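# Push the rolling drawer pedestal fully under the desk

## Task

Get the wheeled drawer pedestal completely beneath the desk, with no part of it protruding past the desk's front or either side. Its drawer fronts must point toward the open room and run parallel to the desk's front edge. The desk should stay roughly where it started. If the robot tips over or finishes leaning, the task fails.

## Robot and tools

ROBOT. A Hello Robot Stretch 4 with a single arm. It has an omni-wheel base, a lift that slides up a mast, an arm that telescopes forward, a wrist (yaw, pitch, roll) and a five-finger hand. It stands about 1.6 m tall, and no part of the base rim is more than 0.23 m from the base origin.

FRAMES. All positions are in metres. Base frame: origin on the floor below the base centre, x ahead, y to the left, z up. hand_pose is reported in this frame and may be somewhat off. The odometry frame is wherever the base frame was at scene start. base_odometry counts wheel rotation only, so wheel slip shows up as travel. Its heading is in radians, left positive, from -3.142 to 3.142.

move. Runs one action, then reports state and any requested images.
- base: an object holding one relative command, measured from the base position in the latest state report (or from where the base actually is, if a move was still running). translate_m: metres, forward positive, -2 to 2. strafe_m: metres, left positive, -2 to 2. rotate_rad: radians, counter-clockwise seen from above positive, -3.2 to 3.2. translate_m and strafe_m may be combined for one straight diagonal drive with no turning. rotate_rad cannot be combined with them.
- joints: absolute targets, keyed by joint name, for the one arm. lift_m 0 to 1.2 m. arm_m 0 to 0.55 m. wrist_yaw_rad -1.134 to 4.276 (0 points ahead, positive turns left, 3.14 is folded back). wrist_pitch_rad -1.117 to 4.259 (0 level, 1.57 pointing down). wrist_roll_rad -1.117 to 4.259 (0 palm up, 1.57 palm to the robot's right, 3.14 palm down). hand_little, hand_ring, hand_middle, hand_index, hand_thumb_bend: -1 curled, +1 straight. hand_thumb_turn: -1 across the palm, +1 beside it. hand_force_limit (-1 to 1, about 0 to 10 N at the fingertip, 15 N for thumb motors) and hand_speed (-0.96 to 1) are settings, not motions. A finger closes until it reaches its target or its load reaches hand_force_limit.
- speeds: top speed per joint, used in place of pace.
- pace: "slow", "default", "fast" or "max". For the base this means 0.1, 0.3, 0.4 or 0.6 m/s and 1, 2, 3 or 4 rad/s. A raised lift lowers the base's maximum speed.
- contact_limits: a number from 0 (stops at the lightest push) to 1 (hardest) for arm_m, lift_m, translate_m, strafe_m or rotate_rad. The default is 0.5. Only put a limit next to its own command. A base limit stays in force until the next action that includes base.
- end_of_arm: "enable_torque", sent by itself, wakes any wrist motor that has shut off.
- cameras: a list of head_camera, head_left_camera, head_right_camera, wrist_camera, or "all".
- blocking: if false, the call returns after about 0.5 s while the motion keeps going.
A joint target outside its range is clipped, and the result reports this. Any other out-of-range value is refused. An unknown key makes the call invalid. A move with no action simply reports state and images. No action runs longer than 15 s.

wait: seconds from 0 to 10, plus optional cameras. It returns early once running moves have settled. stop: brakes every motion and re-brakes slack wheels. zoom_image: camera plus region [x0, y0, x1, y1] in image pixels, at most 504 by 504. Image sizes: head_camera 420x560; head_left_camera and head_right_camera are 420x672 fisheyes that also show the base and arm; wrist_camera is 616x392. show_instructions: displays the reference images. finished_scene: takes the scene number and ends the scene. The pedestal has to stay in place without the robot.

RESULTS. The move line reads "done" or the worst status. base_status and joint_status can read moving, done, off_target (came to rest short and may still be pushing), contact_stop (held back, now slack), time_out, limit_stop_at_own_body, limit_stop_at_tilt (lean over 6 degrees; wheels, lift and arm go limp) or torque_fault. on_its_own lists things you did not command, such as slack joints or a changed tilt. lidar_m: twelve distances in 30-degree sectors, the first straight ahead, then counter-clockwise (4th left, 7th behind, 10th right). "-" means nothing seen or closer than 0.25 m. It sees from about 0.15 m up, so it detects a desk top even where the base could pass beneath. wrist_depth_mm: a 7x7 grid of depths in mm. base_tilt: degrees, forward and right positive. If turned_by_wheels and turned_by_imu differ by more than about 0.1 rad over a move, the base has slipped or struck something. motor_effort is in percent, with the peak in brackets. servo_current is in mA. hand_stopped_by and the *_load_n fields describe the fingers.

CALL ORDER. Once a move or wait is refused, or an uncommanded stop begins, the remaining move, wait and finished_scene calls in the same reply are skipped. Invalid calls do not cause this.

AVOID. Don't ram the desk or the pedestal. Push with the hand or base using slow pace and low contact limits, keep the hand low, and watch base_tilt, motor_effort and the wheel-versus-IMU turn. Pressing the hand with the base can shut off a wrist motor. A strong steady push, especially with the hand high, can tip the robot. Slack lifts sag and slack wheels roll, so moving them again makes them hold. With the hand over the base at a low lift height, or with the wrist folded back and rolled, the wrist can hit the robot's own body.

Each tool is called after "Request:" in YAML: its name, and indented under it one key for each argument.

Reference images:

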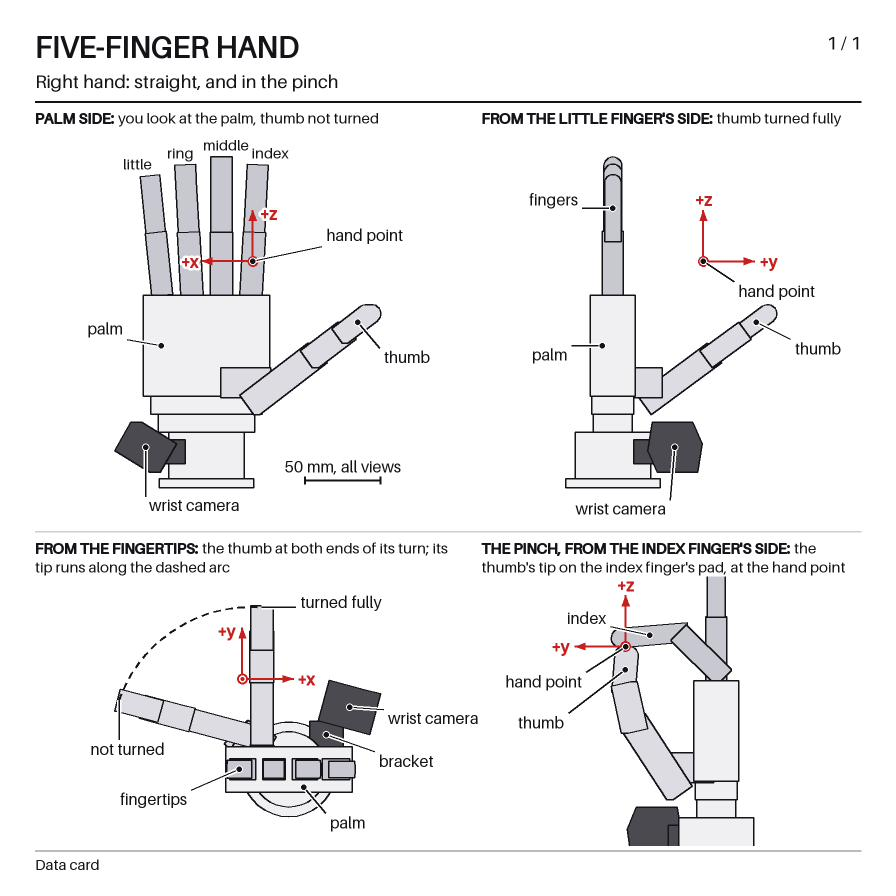

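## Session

Request:
move:

Scene clock: 0.00 s.
base_odometry: x=+0.000 y=+0.000 heading=+0.000
turned_by_wheels: +0.000
turned_by_imu: +0.000
base_tilt: forward=+0.0 right=+0.5
lidar_m: 0.76 1.08 2.08 1.90 1.42 1.30 2.27 1.70 1.63 1.02 0.76 0.72
base_status: not commanded
joint_positions: lift_m=+0.166 arm_m=+0.001 wrist_yaw_rad=+3.202 wrist_pitch_rad=+0.005 wrist_roll_rad=+0.000 hand_little=+1.000 hand_ring=+1.000 hand_middle=+1.000 hand_index=+1.000 hand_thumb_turn=+1.000 hand_thumb_bend=+1.000 hand_force_limit=+0.000 hand_speed=-0.800
joint_status: not commanded
measured_speeds: all 0
hand_stopped_by: target,target,target,target,target,target
little_load_n: 0.0
ring_load_n: 0.0
middle_load_n: 0.0
index_load_n: 0.0
thumb_bend_load_n: 0.0
thumb_turn_load_n: 0.0
motor_effort: lift_m=+21 arm_m=+4 wheel_0=+0 wheel_1=+1 wheel_2=-1
servo_current: wrist_yaw_rad=33 wrist_pitch_rad=33 wrist_roll_rad=46
hand_pose: x=-0.0570 y=+0.1046 z=+0.4032 quat_wxyz=(-0.514, -0.516, +0.486, +0.484) (m; base frame)
wrist_depth_mm: - 134 - - - - - / - - 132 - - - - / - 110 139 - - - - / - 132 165 - - - - / 203 134 - - - - - / 211 1366 1366 1537 1499 1537 - / 211 931 122 112 - - -
pictures: head_camera, head_left_camera, head_right_camera, wrist_camera

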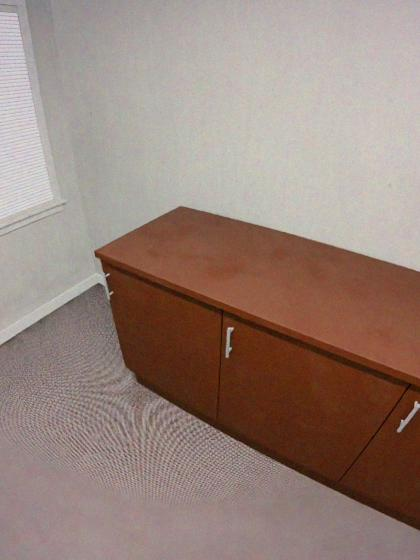

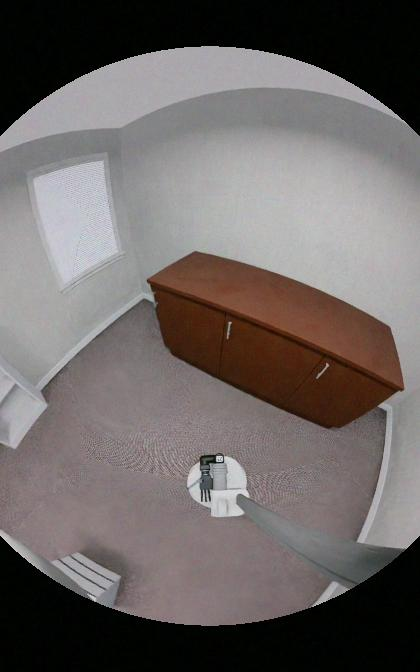

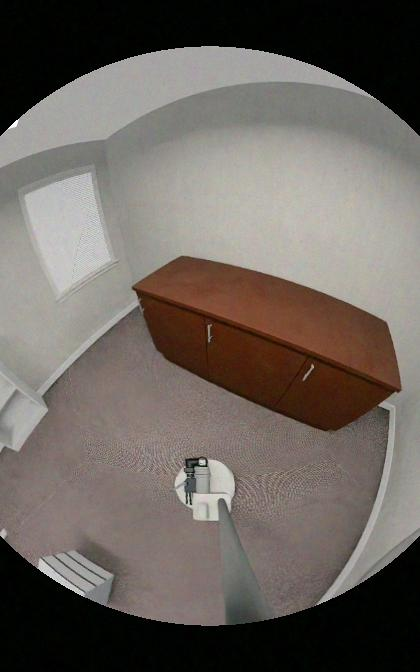

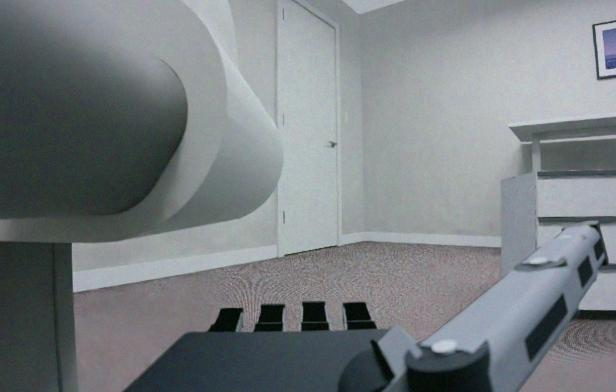

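Request:
move:
  base: {"rotate_rad": 2.7}
  joints: {"lift_m": 0.2, "wrist_yaw_rad": 3.1}
  cameras: ["head_camera", "head_left_camera"]

Scene clock: 2.97 s.
move: done
base_odometry: x=+0.000 y=+0.000 heading=+2.700
turned_by_wheels: +2.700
turned_by_imu: +2.621
base_tilt: forward=+0.0 right=+0.5
lidar_m: 1.27 2.20 1.66 1.63 1.01 0.76 0.72 0.79 1.11 1.92 1.92 1.40
base_status: done
joint_positions: lift_m=+0.200 arm_m=+0.001 wrist_yaw_rad=+3.102 wrist_pitch_rad=+0.005 wrist_roll_rad=+0.000 hand_little=+1.000 hand_ring=+1.000 hand_middle=+1.000 hand_index=+1.000 hand_thumb_turn=+1.000 hand_thumb_bend=+1.000 hand_force_limit=+0.000 hand_speed=-0.800
joint_status: all done
measured_speeds: all 0
hand_stopped_by: target,target,target,target,target,target
little_load_n: 0.0
ring_load_n: 0.0
middle_load_n: 0.5
index_load_n: 0.0
thumb_bend_load_n: 0.0
thumb_turn_load_n: 0.0
motor_effort: lift_m=+23(25) arm_m=-4(4) wheel_0=-2(11) wheel_1=-2(10) wheel_2=-1(10)
servo_current: wrist_yaw_rad=46(85) wrist_pitch_rad=33(39) wrist_roll_rad=39(52)
hand_pose: x=-0.0454 y=+0.1269 z=+0.4371 quat_wxyz=(-0.489, -0.491, +0.511, +0.509) (m; base frame)
wrist_depth_mm: - 137 891 878 904 866 878 / - 136 891 878 878 878 866 / - 133 193 891 878 866 866 / - 136 262 866 891 866 854 / 878 878 891 891 878 878 - / 946 946 878 866 878 931 - / 946 946 122 112 - - -
pictures: head_camera, head_left_camera

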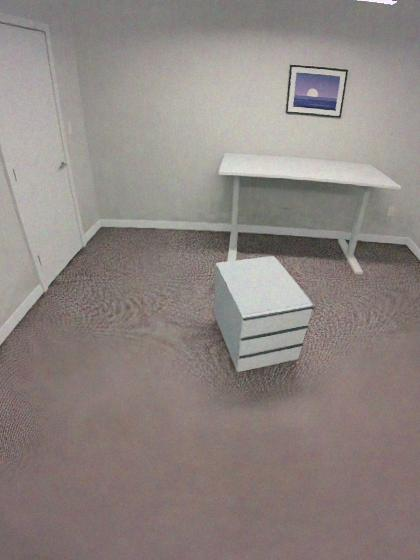

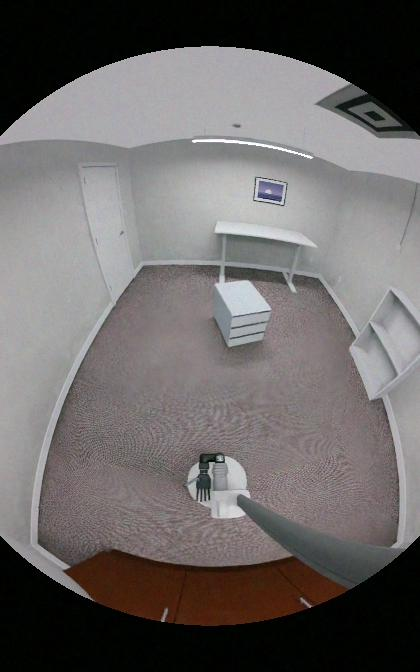

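Request:
move:
  base: {"rotate_rad": -0.168}

Request:
move:
  base: {"translate_m": 1.3, "strafe_m": 0.58}
  cameras: ["head_camera", "head_right_camera"]

Scene clock: 5.37 s.
move: done
base_odometry: x=+0.000 y=+0.000 heading=+2.532
turned_by_wheels: -0.167
turned_by_imu: -0.164
base_tilt: forward=+0.0 right=+0.5
lidar_m: 1.30 2.58 1.79 1.64 1.68 0.81 0.70 0.73 0.95 2.07 1.90 2.71
base_status: done
joint_positions: lift_m=+0.200 arm_m=+0.001 wrist_yaw_rad=+3.102 wrist_pitch_rad=+0.005 wrist_roll_rad=+0.000 hand_little=+1.000 hand_ring=+1.000 hand_middle=+1.000 hand_index=+1.000 hand_thumb_turn=+1.000 hand_thumb_bend=+1.000 hand_force_limit=+0.000 hand_speed=-0.800
joint_status: not commanded
measured_speeds: all 0
hand_stopped_by: target,target,target,target,target,target
little_load_n: 0.0
ring_load_n: 0.0
middle_load_n: 0.0
index_load_n: 0.0
thumb_bend_load_n: 0.0
thumb_turn_load_n: 0.0
motor_effort: lift_m=+23(23) arm_m=-4(4) wheel_0=+2(7) wheel_1=+3(6) wheel_2=+2(6)
servo_current: wrist_yaw_rad=52(59) wrist_pitch_rad=33(39) wrist_roll_rad=46(46)
hand_pose: x=-0.0454 y=+0.1269 z=+0.4371 quat_wxyz=(-0.489, -0.491, +0.511, +0.509) (m; base frame)
wrist_depth_mm: - 137 878 878 946 960 - / - 137 891 904 960 991 - / - 134 190 917 946 960 1756 / 114 136 274 891 946 960 - / 809 842 866 904 931 976 - / 866 878 866 878 991 1025 - / 866 891 122 111 - - -
pictures: none

Scene clock: 11.50 s.
move: done
base_odometry: x=-1.398 y=+0.268 heading=+2.532
turned_by_wheels: +0.000
turned_by_imu: -0.002
base_tilt: forward=+0.0 right=+0.5
lidar_m: 1.28 1.76 1.29 1.18 1.21 1.54 2.06 2.11 2.70 0.46 0.46 0.50
base_status: done
joint_positions: lift_m=+0.200 arm_m=+0.001 wrist_yaw_rad=+3.102 wrist_pitch_rad=+0.005 wrist_roll_rad=+0.000 hand_little=+1.000 hand_ring=+1.000 hand_middle=+1.000 hand_index=+1.000 hand_thumb_turn=+1.000 hand_thumb_bend=+1.000 hand_force_limit=+0.000 hand_speed=-0.800
joint_status: not commanded
measured_speeds: all 0
hand_stopped_by: target,target,target,target,target,target
little_load_n: 0.0
ring_load_n: 0.0
middle_load_n: 0.0
index_load_n: 0.0
thumb_bend_load_n: 0.0
thumb_turn_load_n: 0.0
motor_effort: lift_m=+22(23) arm_m=-3(4) wheel_0=+1(7) wheel_1=+4(16) wheel_2=-2(13)
servo_current: wrist_yaw_rad=39(72) wrist_pitch_rad=39(39) wrist_roll_rad=39(52)
hand_pose: x=-0.0454 y=+0.1269 z=+0.4372 quat_wxyz=(-0.489, -0.491, +0.511, +0.509) (m; base frame)
wrist_depth_mm: - 137 - - - - - / - 136 - - - - - / - 133 187 - - - - / 114 136 266 - - - - / - - - - - - - / 1430 1464 1499 1661 1618 1618 - / 1008 1008 122 112 - - -
pictures: head_camera, head_right_camera

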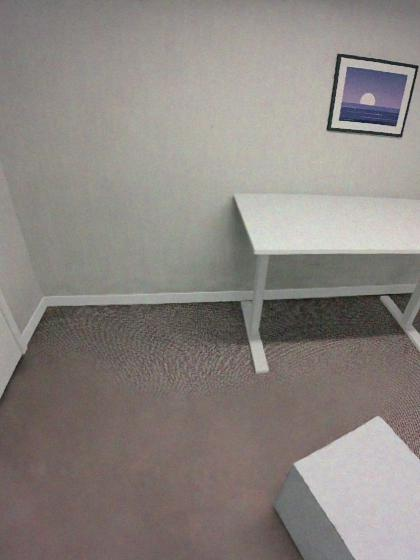

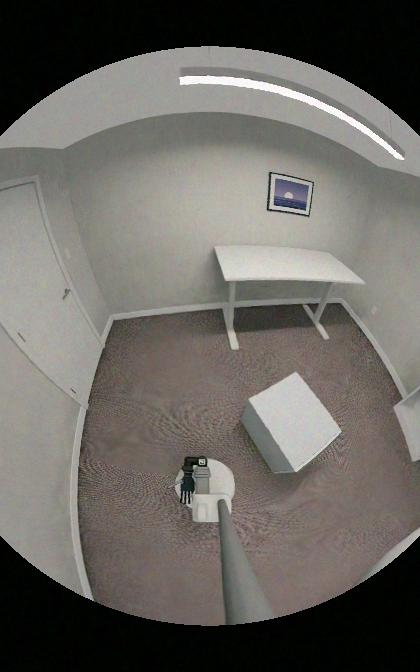

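Request:
move:
  base: {"translate_m": 0.263, "strafe_m": -0.09}

Request:
move:
  base: {"translate_m": 0.07, "strafe_m": -0.22}
  pace: "slow"
  contact_limits: {"translate_m": 1.0}
  cameras: ["head_camera", "head_right_camera"]

Scene clock: 15.00 s.
move: done
base_odometry: x=-1.562 y=+0.493 heading=+2.532
turned_by_wheels: +0.000
turned_by_imu: -0.001
base_tilt: forward=+0.0 right=+0.6
lidar_m: 1.02 1.80 1.36 1.27 1.32 1.70 2.31 2.39 0.39 0.28 0.26 0.31
base_status: done
joint_positions: lift_m=+0.200 arm_m=+0.001 wrist_yaw_rad=+3.102 wrist_pitch_rad=+0.005 wrist_roll_rad=+0.000 hand_little=+1.000 hand_ring=+1.000 hand_middle=+1.000 hand_index=+1.000 hand_thumb_turn=+1.000 hand_thumb_bend=+1.000 hand_force_limit=+0.000 hand_speed=-0.800
joint_status: not commanded
measured_speeds: all 0
hand_stopped_by: target,target,target,target,target,target
little_load_n: -0.5
ring_load_n: 0.0
middle_load_n: 0.0
index_load_n: 0.0
thumb_bend_load_n: 0.0
thumb_turn_load_n: 0.0
motor_effort: lift_m=+23(23) arm_m=-4(4) wheel_0=+3(13) wheel_1=+1(7) wheel_2=-3(13)
servo_current: wrist_yaw_rad=46(59) wrist_pitch_rad=33(46) wrist_roll_rad=33(59)
hand_pose: x=-0.0454 y=+0.1269 z=+0.4372 quat_wxyz=(-0.489, -0.491, +0.511, +0.509) (m; base frame)
wrist_depth_mm: - 137 - - - - - / - 137 - - - - - / - 134 187 - - - - / 114 137 266 - - - - / - - - - - - - / 1430 1499 1499 1618 1618 1576 - / 991 991 122 112 - - -
pictures: none

Scene clock: 18.57 s.
move: done
base_odometry: x=-1.493 y=+0.712 heading=+2.531
turned_by_wheels: -0.001
turned_by_imu: -0.002
base_tilt: forward=-0.1 right=+0.5
lidar_m: 0.94 1.78 1.60 1.50 1.54 2.00 2.36 2.37 0.25 0.25 0.25 0.25
base_status: done
joint_positions: lift_m=+0.200 arm_m=+0.001 wrist_yaw_rad=+3.102 wrist_pitch_rad=+0.005 wrist_roll_rad=+0.000 hand_little=+1.000 hand_ring=+1.000 hand_middle=+1.000 hand_index=+1.000 hand_thumb_turn=+1.000 hand_thumb_bend=+1.000 hand_force_limit=+0.000 hand_speed=-0.800
joint_status: not commanded
measured_speeds: all 0
hand_stopped_by: target,target,target,target,target,target
little_load_n: 0.0
ring_load_n: 0.0
middle_load_n: 0.0
index_load_n: 0.0
thumb_bend_load_n: 0.0
thumb_turn_load_n: 0.0
motor_effort: lift_m=+23(23) arm_m=-3(4) wheel_0=+23(31) wheel_1=-15(21) wheel_2=-19(25)
servo_current: wrist_yaw_rad=46(65) wrist_pitch_rad=26(39) wrist_roll_rad=39(46)
contact_limits: translate_m 1
hand_pose: x=-0.0454 y=+0.1269 z=+0.4372 quat_wxyz=(-0.489, -0.491, +0.511, +0.509) (m; base frame)
wrist_depth_mm: - 137 - - - - - / - 136 - - - - - / - 136 177 - - - - / 113 136 231 - - - - / - - - - - - - / 1281 1464 1499 1661 1618 1618 - / 976 1025 122 112 - - -
pictures: head_camera, head_right_camera

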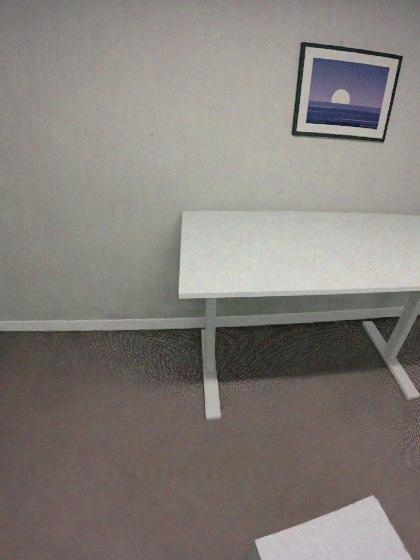

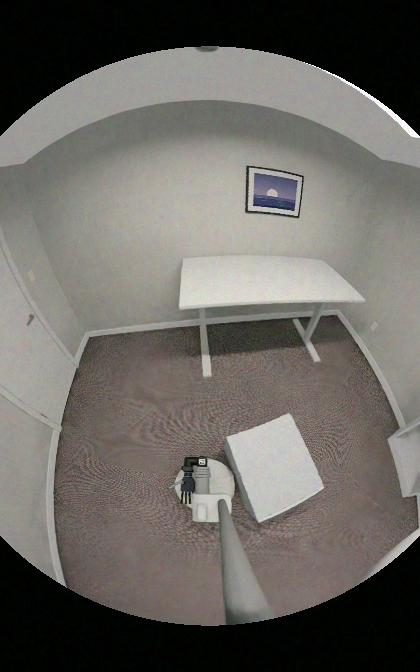

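Request:
move:
  base: {"strafe_m": 0.03}

Request:
move:
  base: {"rotate_rad": 0.054}

Request:
move:
  base: {"translate_m": 0.06}

Request:
move:
  base: {"translate_m": 0.03, "strafe_m": -0.22}
  pace: "slow"
  contact_limits: {"translate_m": 1.0}
  cameras: ["head_camera", "head_right_camera"]

Scene clock: 21.57 s.
move: done
base_odometry: x=-1.510 y=+0.687 heading=+2.531
turned_by_wheels: +0.000
turned_by_imu: -0.002
base_tilt: forward=-0.1 right=+0.5
lidar_m: 0.92 1.76 1.53 1.46 1.52 1.96 2.37 2.41 0.28 0.25 0.25 0.27
base_status: done
joint_positions: lift_m=+0.200 arm_m=+0.001 wrist_yaw_rad=+3.102 wrist_pitch_rad=+0.005 wrist_roll_rad=+0.000 hand_little=+1.000 hand_ring=+1.000 hand_middle=+1.000 hand_index=+1.000 hand_thumb_turn=+1.000 hand_thumb_bend=+1.000 hand_force_limit=+0.000 hand_speed=-0.800
joint_status: not commanded
measured_speeds: all 0
hand_stopped_by: target,target,target,target,target,target
little_load_n: 0.5
ring_load_n: 0.0
middle_load_n: 0.0
index_load_n: 0.0
thumb_bend_load_n: 0.0
thumb_turn_load_n: 0.0
motor_effort: lift_m=+23(23) arm_m=-3(4) wheel_0=-4(20) wheel_1=+4(17) wheel_2=+0(17)
servo_current: wrist_yaw_rad=39(59) wrist_pitch_rad=26(39) wrist_roll_rad=33(46)
hand_pose: x=-0.0454 y=+0.1269 z=+0.4372 quat_wxyz=(-0.489, -0.491, +0.511, +0.509) (m; base frame)
wrist_depth_mm: - 137 - - - - - / - 137 - - - - - / - 134 187 - - - - / 114 136 265 - - - - / - - - - - - - / 1464 1430 1464 1756 1661 1618 - / 976 1008 122 112 - - -
pictures: none

Scene clock: 22.17 s.
move: done
base_odometry: x=-1.510 y=+0.687 heading=+2.585
turned_by_wheels: +0.054
turned_by_imu: +0.052
base_tilt: forward=+0.0 right=+0.5
lidar_m: 0.94 1.76 1.54 1.48 1.51 2.07 2.34 2.43 0.26 0.25 0.25 0.26
base_status: done
joint_positions: lift_m=+0.200 arm_m=+0.001 wrist_yaw_rad=+3.102 wrist_pitch_rad=+0.005 wrist_roll_rad=+0.000 hand_little=+1.000 hand_ring=+1.000 hand_middle=+1.000 hand_index=+1.000 hand_thumb_turn=+1.000 hand_thumb_bend=+1.000 hand_force_limit=+0.000 hand_speed=-0.800
joint_status: not commanded
measured_speeds: all 0
hand_stopped_by: target,target,target,target,target,target
little_load_n: 0.0
ring_load_n: 0.0
middle_load_n: 0.0
index_load_n: 0.0
thumb_bend_load_n: 0.0
thumb_turn_load_n: 0.0
motor_effort: lift_m=+23(23) arm_m=-3(4) wheel_0=-2(6) wheel_1=-2(7) wheel_2=+0(6)
servo_current: wrist_yaw_rad=46(59) wrist_pitch_rad=39(39) wrist_roll_rad=26(52)
hand_pose: x=-0.0454 y=+0.1269 z=+0.4372 quat_wxyz=(-0.489, -0.491, +0.511, +0.509) (m; base frame)
wrist_depth_mm: - 137 - - - - - / - 137 - - - - - / - 132 182 - - - - / - 136 259 - - - - / - - - - - - - / 1397 1499 1537 1661 1661 1618 - / 991 991 122 112 - - -
pictures: none

Scene clock: 23.43 s.
move: done
base_odometry: x=-1.561 y=+0.719 heading=+2.585
turned_by_wheels: +0.000
turned_by_imu: +0.000
base_tilt: forward=+0.0 right=+0.5
lidar_m: 0.88 1.72 1.55 1.47 1.53 2.06 2.44 2.52 0.25 0.25 0.25 0.25
base_status: done
joint_positions: lift_m=+0.200 arm_m=+0.001 wrist_yaw_rad=+3.102 wrist_pitch_rad=+0.005 wrist_roll_rad=+0.000 hand_little=+1.000 hand_ring=+1.000 hand_middle=+1.000 hand_index=+1.000 hand_thumb_turn=+1.000 hand_thumb_bend=+1.000 hand_force_limit=+0.000 hand_speed=-0.800
joint_status: not commanded
measured_speeds: all 0
hand_stopped_by: target,target,target,target,target,target
little_load_n: 0.0
ring_load_n: 0.0
middle_load_n: 0.0
index_load_n: 0.0
thumb_bend_load_n: 0.0
thumb_turn_load_n: 0.0
motor_effort: lift_m=+23(23) arm_m=-4(4) wheel_0=+4(9) wheel_1=+3(10) wheel_2=-5(13)
servo_current: wrist_yaw_rad=46(59) wrist_pitch_rad=26(39) wrist_roll_rad=39(46)
hand_pose: x=-0.0454 y=+0.1269 z=+0.4372 quat_wxyz=(-0.489, -0.491, +0.511, +0.509) (m; base frame)
wrist_depth_mm: - 137 - - - - - / - 136 - - - - - / - 134 186 - - - - / 114 137 249 - - - - / - - - - - - - / 1430 1499 1537 1708 1618 1618 - / 976 1008 122 112 - - -
pictures: none

Scene clock: 26.87 s.
move: done
base_odometry: x=-1.471 y=+0.921 heading=+2.584
turned_by_wheels: -0.001
turned_by_imu: +0.001
base_tilt: forward=-0.1 right=+0.5
lidar_m: 0.85 0.93 1.76 1.69 1.77 2.40 2.46 0.29 0.25 0.25 0.25 0.28
base_status: done
joint_positions: lift_m=+0.200 arm_m=+0.001 wrist_yaw_rad=+3.102 wrist_pitch_rad=+0.005 wrist_roll_rad=+0.000 hand_little=+1.000 hand_ring=+1.000 hand_middle=+1.000 hand_index=+1.000 hand_thumb_turn=+1.000 hand_thumb_bend=+1.000 hand_force_limit=+0.000 hand_speed=-0.800
joint_status: not commanded
measured_speeds: all 0
hand_stopped_by: target,target,target,target,target,target
little_load_n: 0.0
ring_load_n: 0.0
middle_load_n: 0.0
index_load_n: 0.0
thumb_bend_load_n: 0.0
thumb_turn_load_n: 0.0
motor_effort: lift_m=+23(23) arm_m=-4(4) wheel_0=+17(33) wheel_1=-21(26) wheel_2=-8(18)
servo_current: wrist_yaw_rad=46(78) wrist_pitch_rad=33(39) wrist_roll_rad=46(59)
contact_limits: translate_m 1
hand_pose: x=-0.0454 y=+0.1269 z=+0.4372 quat_wxyz=(-0.489, -0.491, +0.511, +0.509) (m; base frame)
wrist_depth_mm: - 137 - - - - - / - 137 - - - - - / - 133 186 - - - - / 114 136 249 - - - - / - - - - - - - / 1430 1464 1499 1661 1618 1618 - / 1008 1025 122 112 - - -
pictures: head_camera, head_right_camera

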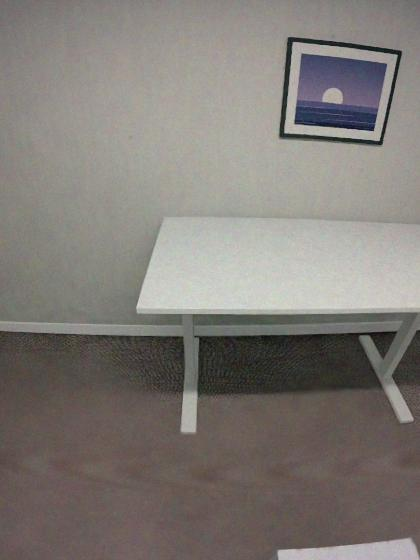

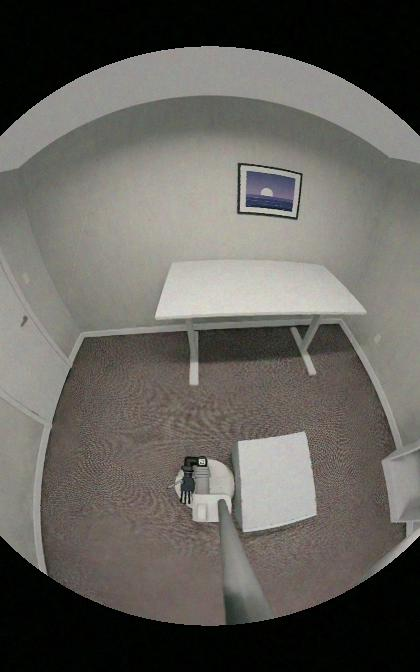

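Request:
move:
  base: {"strafe_m": 0.04}

Request:
move:
  base: {"translate_m": -0.64}

Request:
move:
  base: {"strafe_m": -0.48}
  cameras: ["head_camera", "head_right_camera"]

Scene clock: 28.77 s.
move: done
base_odometry: x=-1.492 y=+0.887 heading=+2.584
turned_by_wheels: +0.000
turned_by_imu: -0.001
base_tilt: forward=+0.0 right=+0.5
lidar_m: 0.83 1.71 1.74 1.65 1.73 2.27 2.44 0.34 0.25 0.25 0.25 0.34
base_status: done
joint_positions: lift_m=+0.200 arm_m=+0.001 wrist_yaw_rad=+3.102 wrist_pitch_rad=+0.005 wrist_roll_rad=+0.000 hand_little=+1.000 hand_ring=+1.000 hand_middle=+1.000 hand_index=+1.000 hand_thumb_turn=+1.000 hand_thumb_bend=+1.000 hand_force_limit=+0.000 hand_speed=-0.800
joint_status: not commanded
measured_speeds: all 0
hand_stopped_by: target,target,target,target,target,target
little_load_n: 0.0
ring_load_n: 0.0
middle_load_n: 0.0
index_load_n: 0.0
thumb_bend_load_n: 0.0
thumb_turn_load_n: 0.0
motor_effort: lift_m=+22(23) arm_m=-4(4) wheel_0=-1(14) wheel_1=+2(16) wheel_2=+0(6)
servo_current: wrist_yaw_rad=52(65) wrist_pitch_rad=39(39) wrist_roll_rad=39(52)
hand_pose: x=-0.0454 y=+0.1269 z=+0.4372 quat_wxyz=(-0.489, -0.491, +0.511, +0.509) (m; base frame)
wrist_depth_mm: - 137 - - - - - / - 136 - - - - - / - 134 187 - - - - / 114 137 267 - - - - / - - - - - - - / 1430 1464 1537 1661 1618 1618 - / 976 1025 122 112 - - -
pictures: none

Scene clock: 32.40 s.
move: done
base_odometry: x=-0.949 y=+0.548 heading=+2.584
turned_by_wheels: +0.000
turned_by_imu: -0.001
base_tilt: forward=-0.1 right=+0.6
lidar_m: 0.93 2.34 1.72 1.63 1.71 1.95 1.82 1.85 2.20 1.76 0.47 0.38
base_status: done
joint_positions: lift_m=+0.200 arm_m=+0.001 wrist_yaw_rad=+3.102 wrist_pitch_rad=+0.005 wrist_roll_rad=+0.000 hand_little=+1.000 hand_ring=+1.000 hand_middle=+1.000 hand_index=+1.000 hand_thumb_turn=+1.000 hand_thumb_bend=+1.000 hand_force_limit=+0.000 hand_speed=-0.800
joint_status: not commanded
measured_speeds: all 0
hand_stopped_by: target,target,target,target,target,target
little_load_n: 0.0
ring_load_n: 0.0
middle_load_n: 0.0
index_load_n: 0.0
thumb_bend_load_n: 0.0
thumb_turn_load_n: 0.0
motor_effort: lift_m=+23(23) arm_m=-4(4) wheel_0=-3(10) wheel_1=-2(11) wheel_2=+3(14)
servo_current: wrist_yaw_rad=52(65) wrist_pitch_rad=26(39) wrist_roll_rad=33(59)
hand_pose: x=-0.0454 y=+0.1269 z=+0.4372 quat_wxyz=(-0.489, -0.491, +0.511, +0.509) (m; base frame)
wrist_depth_mm: - 137 - - - - - / - 136 207 - - - - / - 136 169 1921 - - - / - 135 239 1983 - - - / 220 1983 - - - - - / 1281 1464 1464 1661 1618 1618 - / - 1008 122 112 - - -
pictures: none

Scene clock: 35.33 s.
move: done
base_odometry: x=-0.695 y=+0.956 heading=+2.584
turned_by_wheels: +0.000
turned_by_imu: +0.001
base_tilt: forward=-0.1 right=+0.5
lidar_m: 0.31 0.34 2.20 2.12 2.16 1.91 1.80 1.83 1.39 1.29 1.32 0.36
base_status: done
joint_positions: lift_m=+0.200 arm_m=+0.001 wrist_yaw_rad=+3.102 wrist_pitch_rad=+0.005 wrist_roll_rad=+0.000 hand_little=+1.000 hand_ring=+1.000 hand_middle=+1.000 hand_index=+1.000 hand_thumb_turn=+1.000 hand_thumb_bend=+1.000 hand_force_limit=+0.000 hand_speed=-0.800
joint_status: not commanded
measured_speeds: all 0
hand_stopped_by: target,target,target,target,target,target
little_load_n: 0.0
ring_load_n: 0.0
middle_load_n: 0.0
index_load_n: 0.0
thumb_bend_load_n: 0.0
thumb_turn_load_n: 0.0
motor_effort: lift_m=+23(23) arm_m=-4(4) wheel_0=+3(16) wheel_1=-3(16) wheel_2=+0(3)
servo_current: wrist_yaw_rad=59(65) wrist_pitch_rad=33(39) wrist_roll_rad=46(52)
hand_pose: x=-0.0454 y=+0.1269 z=+0.4372 quat_wxyz=(-0.489, -0.491, +0.511, +0.509) (m; base frame)
wrist_depth_mm: - 137 - - - - - / - 136 207 - - - - / - 135 170 1863 1983 - - / - 135 238 1983 1983 - - / 220 - 1983 1983 - - - / 1281 1499 1499 1708 1661 1618 - / - 1008 122 112 - - -
pictures: head_camera, head_right_camera

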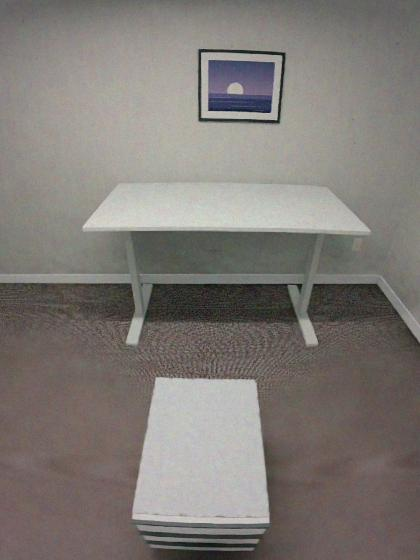

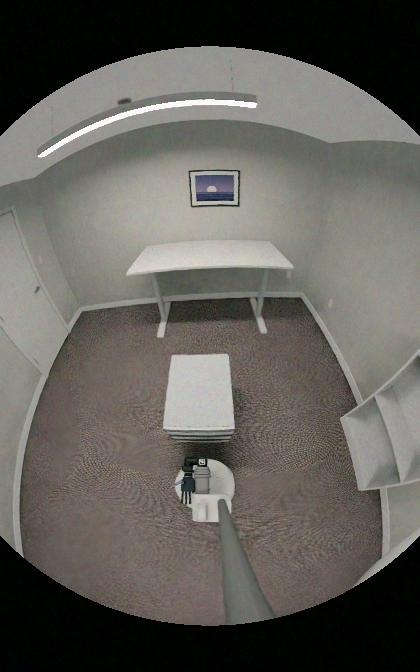

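Request:
move:
  base: {"translate_m": 0.05, "strafe_m": 0.02}

Request:
move:
  base: {"translate_m": 0.45}
  pace: "slow"
  contact_limits: {"translate_m": 1.0}
  cameras: ["head_camera"]

Scene clock: 37.43 s.
move: done
base_odometry: x=-0.748 y=+0.965 heading=+2.584
turned_by_wheels: +0.000
turned_by_imu: -0.001
base_tilt: forward=+0.0 right=+0.5
lidar_m: 0.25 0.29 2.18 2.06 2.16 1.95 1.83 1.90 1.41 1.30 1.67 0.30
base_status: done
joint_positions: lift_m=+0.200 arm_m=+0.001 wrist_yaw_rad=+3.102 wrist_pitch_rad=+0.005 wrist_roll_rad=+0.000 hand_little=+1.000 hand_ring=+1.000 hand_middle=+1.000 hand_index=+1.000 hand_thumb_turn=+1.000 hand_thumb_bend=+1.000 hand_force_limit=+0.000 hand_speed=-0.800
joint_status: not commanded
measured_speeds: all 0
hand_stopped_by: target,target,target,target,target,target
little_load_n: 0.0
ring_load_n: 0.0
middle_load_n: 0.0
index_load_n: 0.0
thumb_bend_load_n: 0.0
thumb_turn_load_n: 0.0
motor_effort: lift_m=+23(23) arm_m=-4(4) wheel_0=+1(7) wheel_1=+5(12) wheel_2=-4(12)
servo_current: wrist_yaw_rad=59(59) wrist_pitch_rad=39(39) wrist_roll_rad=39(46)
hand_pose: x=-0.0454 y=+0.1270 z=+0.4372 quat_wxyz=(-0.489, -0.491, +0.511, +0.509) (m; base frame)
wrist_depth_mm: - 137 - - - - - / - 136 - - - - - / - 135 178 1983 - - - / 114 136 255 - - - - / - - 1983 - - - - / 1464 1464 1464 1756 1618 1618 - / 976 1008 122 112 - - -
pictures: none

Scene clock: 43.20 s.
move: done
base_odometry: x=-1.129 y=+1.203 heading=+2.584
turned_by_wheels: +0.000
turned_by_imu: -0.003
base_tilt: forward=-0.1 right=+0.6
lidar_m: 0.27 0.25 2.22 2.12 2.19 2.45 2.28 2.35 1.40 1.30 1.67 0.25
base_status: done
joint_positions: lift_m=+0.200 arm_m=+0.001 wrist_yaw_rad=+3.102 wrist_pitch_rad=+0.005 wrist_roll_rad=+0.000 hand_little=+1.000 hand_ring=+1.000 hand_middle=+1.000 hand_index=+1.000 hand_thumb_turn=+1.000 hand_thumb_bend=+1.000 hand_force_limit=+0.000 hand_speed=-0.800
joint_status: not commanded
measured_speeds: all 0
hand_stopped_by: target,target,target,target,target,target
little_load_n: 0.5
ring_load_n: 0.0
middle_load_n: 0.0
index_load_n: 0.0
thumb_bend_load_n: 0.0
thumb_turn_load_n: 0.0
motor_effort: lift_m=+22(23) arm_m=-4(4) wheel_0=+10(20) wheel_1=+12(21) wheel_2=-21(27)
servo_current: wrist_yaw_rad=33(72) wrist_pitch_rad=39(39) wrist_roll_rad=46(65)
contact_limits: translate_m 1
hand_pose: x=-0.0454 y=+0.1270 z=+0.4372 quat_wxyz=(-0.489, -0.491, +0.511, +0.509) (m; base frame)
wrist_depth_mm: - 137 - - - - - / - 137 - - - - - / - 134 186 - - - - / 114 136 266 - - - - / - - - - - - - / 1430 1397 1499 1708 1618 1661 - / 991 1008 122 112 - - -
pictures: head_camera

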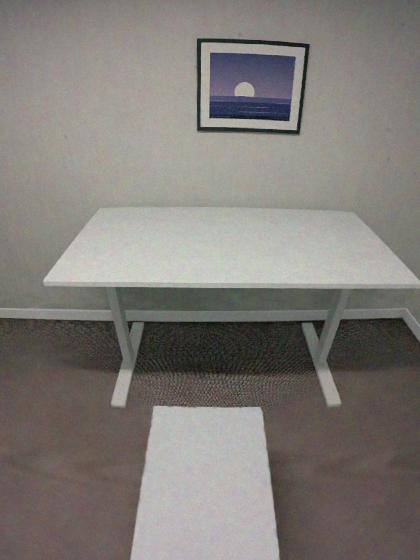

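Request:
move:
  base: {"translate_m": 0.45}
  pace: "slow"
  contact_limits: {"translate_m": 1.0}
  cameras: ["head_camera"]

Scene clock: 49.43 s.
move: done
base_odometry: x=-1.510 y=+1.440 heading=+2.584
turned_by_wheels: +0.000
turned_by_imu: -0.005
base_tilt: forward=-0.1 right=+0.6
lidar_m: 0.27 0.25 0.80 2.09 2.21 2.91 2.73 2.37 1.39 1.60 0.82 0.25
base_status: done
joint_positions: lift_m=+0.200 arm_m=+0.001 wrist_yaw_rad=+3.102 wrist_pitch_rad=+0.005 wrist_roll_rad=+0.000 hand_little=+1.000 hand_ring=+1.000 hand_middle=+1.000 hand_index=+1.000 hand_thumb_turn=+1.000 hand_thumb_bend=+1.000 hand_force_limit=+0.000 hand_speed=-0.800
joint_status: not commanded
measured_speeds: all 0
hand_stopped_by: target,target,target,target,target,target
little_load_n: 0.0
ring_load_n: 0.0
middle_load_n: 0.0
index_load_n: 0.0
thumb_bend_load_n: 0.0
thumb_turn_load_n: 0.0
motor_effort: lift_m=+23(23) arm_m=-4(4) wheel_0=+11(20) wheel_1=+11(21) wheel_2=-21(29)
servo_current: wrist_yaw_rad=52(65) wrist_pitch_rad=33(46) wrist_roll_rad=39(52)
contact_limits: translate_m 1
hand_pose: x=-0.0454 y=+0.1270 z=+0.4372 quat_wxyz=(-0.489, -0.491, +0.511, +0.509) (m; base frame)
wrist_depth_mm: - 137 - - - - - / - 136 - - - - - / - 134 187 - - - - / 114 136 266 - - - - / - - - - - - - / 1430 1499 1537 1708 1618 1618 - / 991 1008 122 112 - - -
pictures: head_camera

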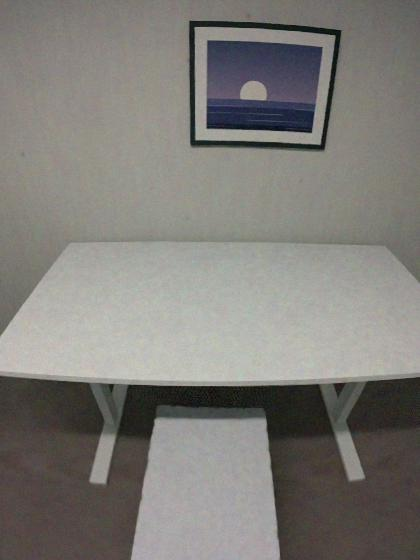

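Request:
move:
  base: {"translate_m": 0.45}
  pace: "slow"
  contact_limits: {"translate_m": 1.0}

Request:
move:
  base: {"translate_m": -0.5}
  cameras: ["head_camera", "head_right_camera"]

Request:
zoom_image:
  camera: "head_camera"
  region: [0, 330, 420, 560]

Scene clock: 55.70 s.
move: done
base_odometry: x=-1.891 y=+1.678 heading=+2.584
turned_by_wheels: +0.000
turned_by_imu: -0.007
base_tilt: forward=+0.0 right=+0.5
lidar_m: 0.25 0.25 0.25 0.57 2.21 2.91 3.23 1.92 1.60 0.69 0.25 0.25
base_status: done
joint_positions: lift_m=+0.200 arm_m=+0.001 wrist_yaw_rad=+3.102 wrist_pitch_rad=+0.005 wrist_roll_rad=+0.000 hand_little=+1.000 hand_ring=+1.000 hand_middle=+1.000 hand_index=+1.000 hand_thumb_turn=+1.000 hand_thumb_bend=+1.000 hand_force_limit=+0.000 hand_speed=-0.800
joint_status: not commanded
measured_speeds: all 0
hand_stopped_by: target,target,target,target,target,target
little_load_n: 0.0
ring_load_n: 0.0
middle_load_n: 0.0
index_load_n: 0.0
thumb_bend_load_n: 0.0
thumb_turn_load_n: 0.0
motor_effort: lift_m=+23(23) arm_m=-4(4) wheel_0=+9(16) wheel_1=+11(20) wheel_2=-23(28)
servo_current: wrist_yaw_rad=52(65) wrist_pitch_rad=39(46) wrist_roll_rad=39(52)
contact_limits: translate_m 1
hand_pose: x=-0.0454 y=+0.1270 z=+0.4372 quat_wxyz=(-0.489, -0.491, +0.511, +0.509) (m; base frame)
wrist_depth_mm: - 137 - - - - - / - 137 - - - - - / - 134 187 - - - - / 114 137 267 - - - - / - - - - - - - / 1430 1499 1464 1708 1618 1618 - / 991 1008 122 112 - - -
pictures: none

Scene clock: 58.87 s.
move: done
base_odometry: x=-1.467 y=+1.413 heading=+2.584
turned_by_wheels: +0.000
turned_by_imu: -0.001
base_tilt: forward=+0.0 right=+0.6
lidar_m: 0.61 0.64 0.89 2.11 2.19 2.85 2.68 2.40 1.40 1.59 0.94 0.64
base_status: done
joint_positions: lift_m=+0.200 arm_m=+0.001 wrist_yaw_rad=+3.102 wrist_pitch_rad=+0.005 wrist_roll_rad=+0.000 hand_little=+1.000 hand_ring=+1.000 hand_middle=+1.000 hand_index=+1.000 hand_thumb_turn=+1.000 hand_thumb_bend=+1.000 hand_force_limit=+0.000 hand_speed=-0.800
joint_status: not commanded
measured_speeds: all 0
hand_stopped_by: target,target,target,target,target,target
little_load_n: 0.0
ring_load_n: 0.0
middle_load_n: 0.0
index_load_n: 0.0
thumb_bend_load_n: 0.0
thumb_turn_load_n: 0.0
motor_effort: lift_m=+23(23) arm_m=-4(4) wheel_0=-3(10) wheel_1=-2(11) wheel_2=+2(20)
servo_current: wrist_yaw_rad=46(72) wrist_pitch_rad=39(46) wrist_roll_rad=33(52)
hand_pose: x=-0.0454 y=+0.1270 z=+0.4372 quat_wxyz=(-0.489, -0.491, +0.511, +0.509) (m; base frame)
wrist_depth_mm: - 137 - - - - - / - 136 206 - - - - / - 135 169 - - - - / - 135 224 - - - - / 220 - - - - - - / 1308 1537 1537 1661 1576 1661 - / - 991 122 112 - - -
pictures: head_camera, head_right_camera

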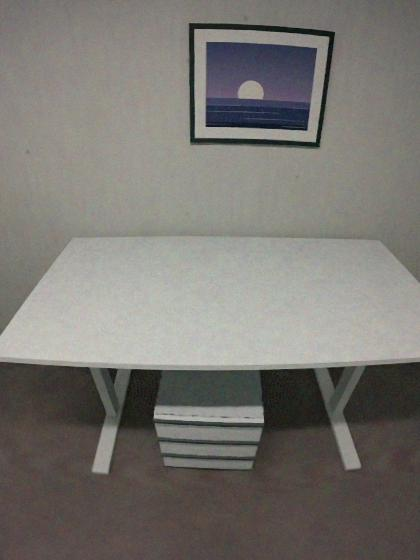

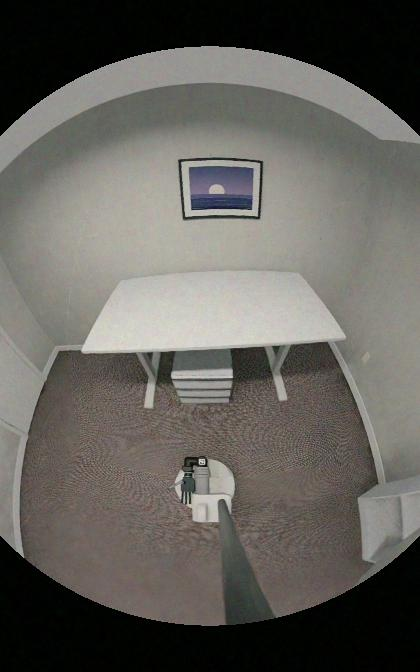

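Scaled by 1.200 from the camera's 420x560 image, which has a finer 1200x1600 frame.

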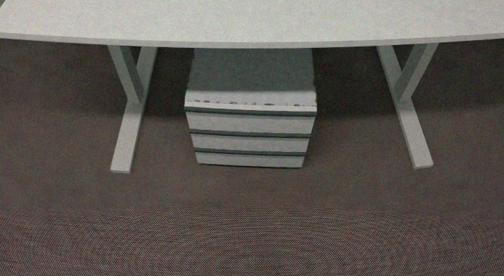

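Request:
finished_scene:
  scene: 3

The scene is finished: the task was done.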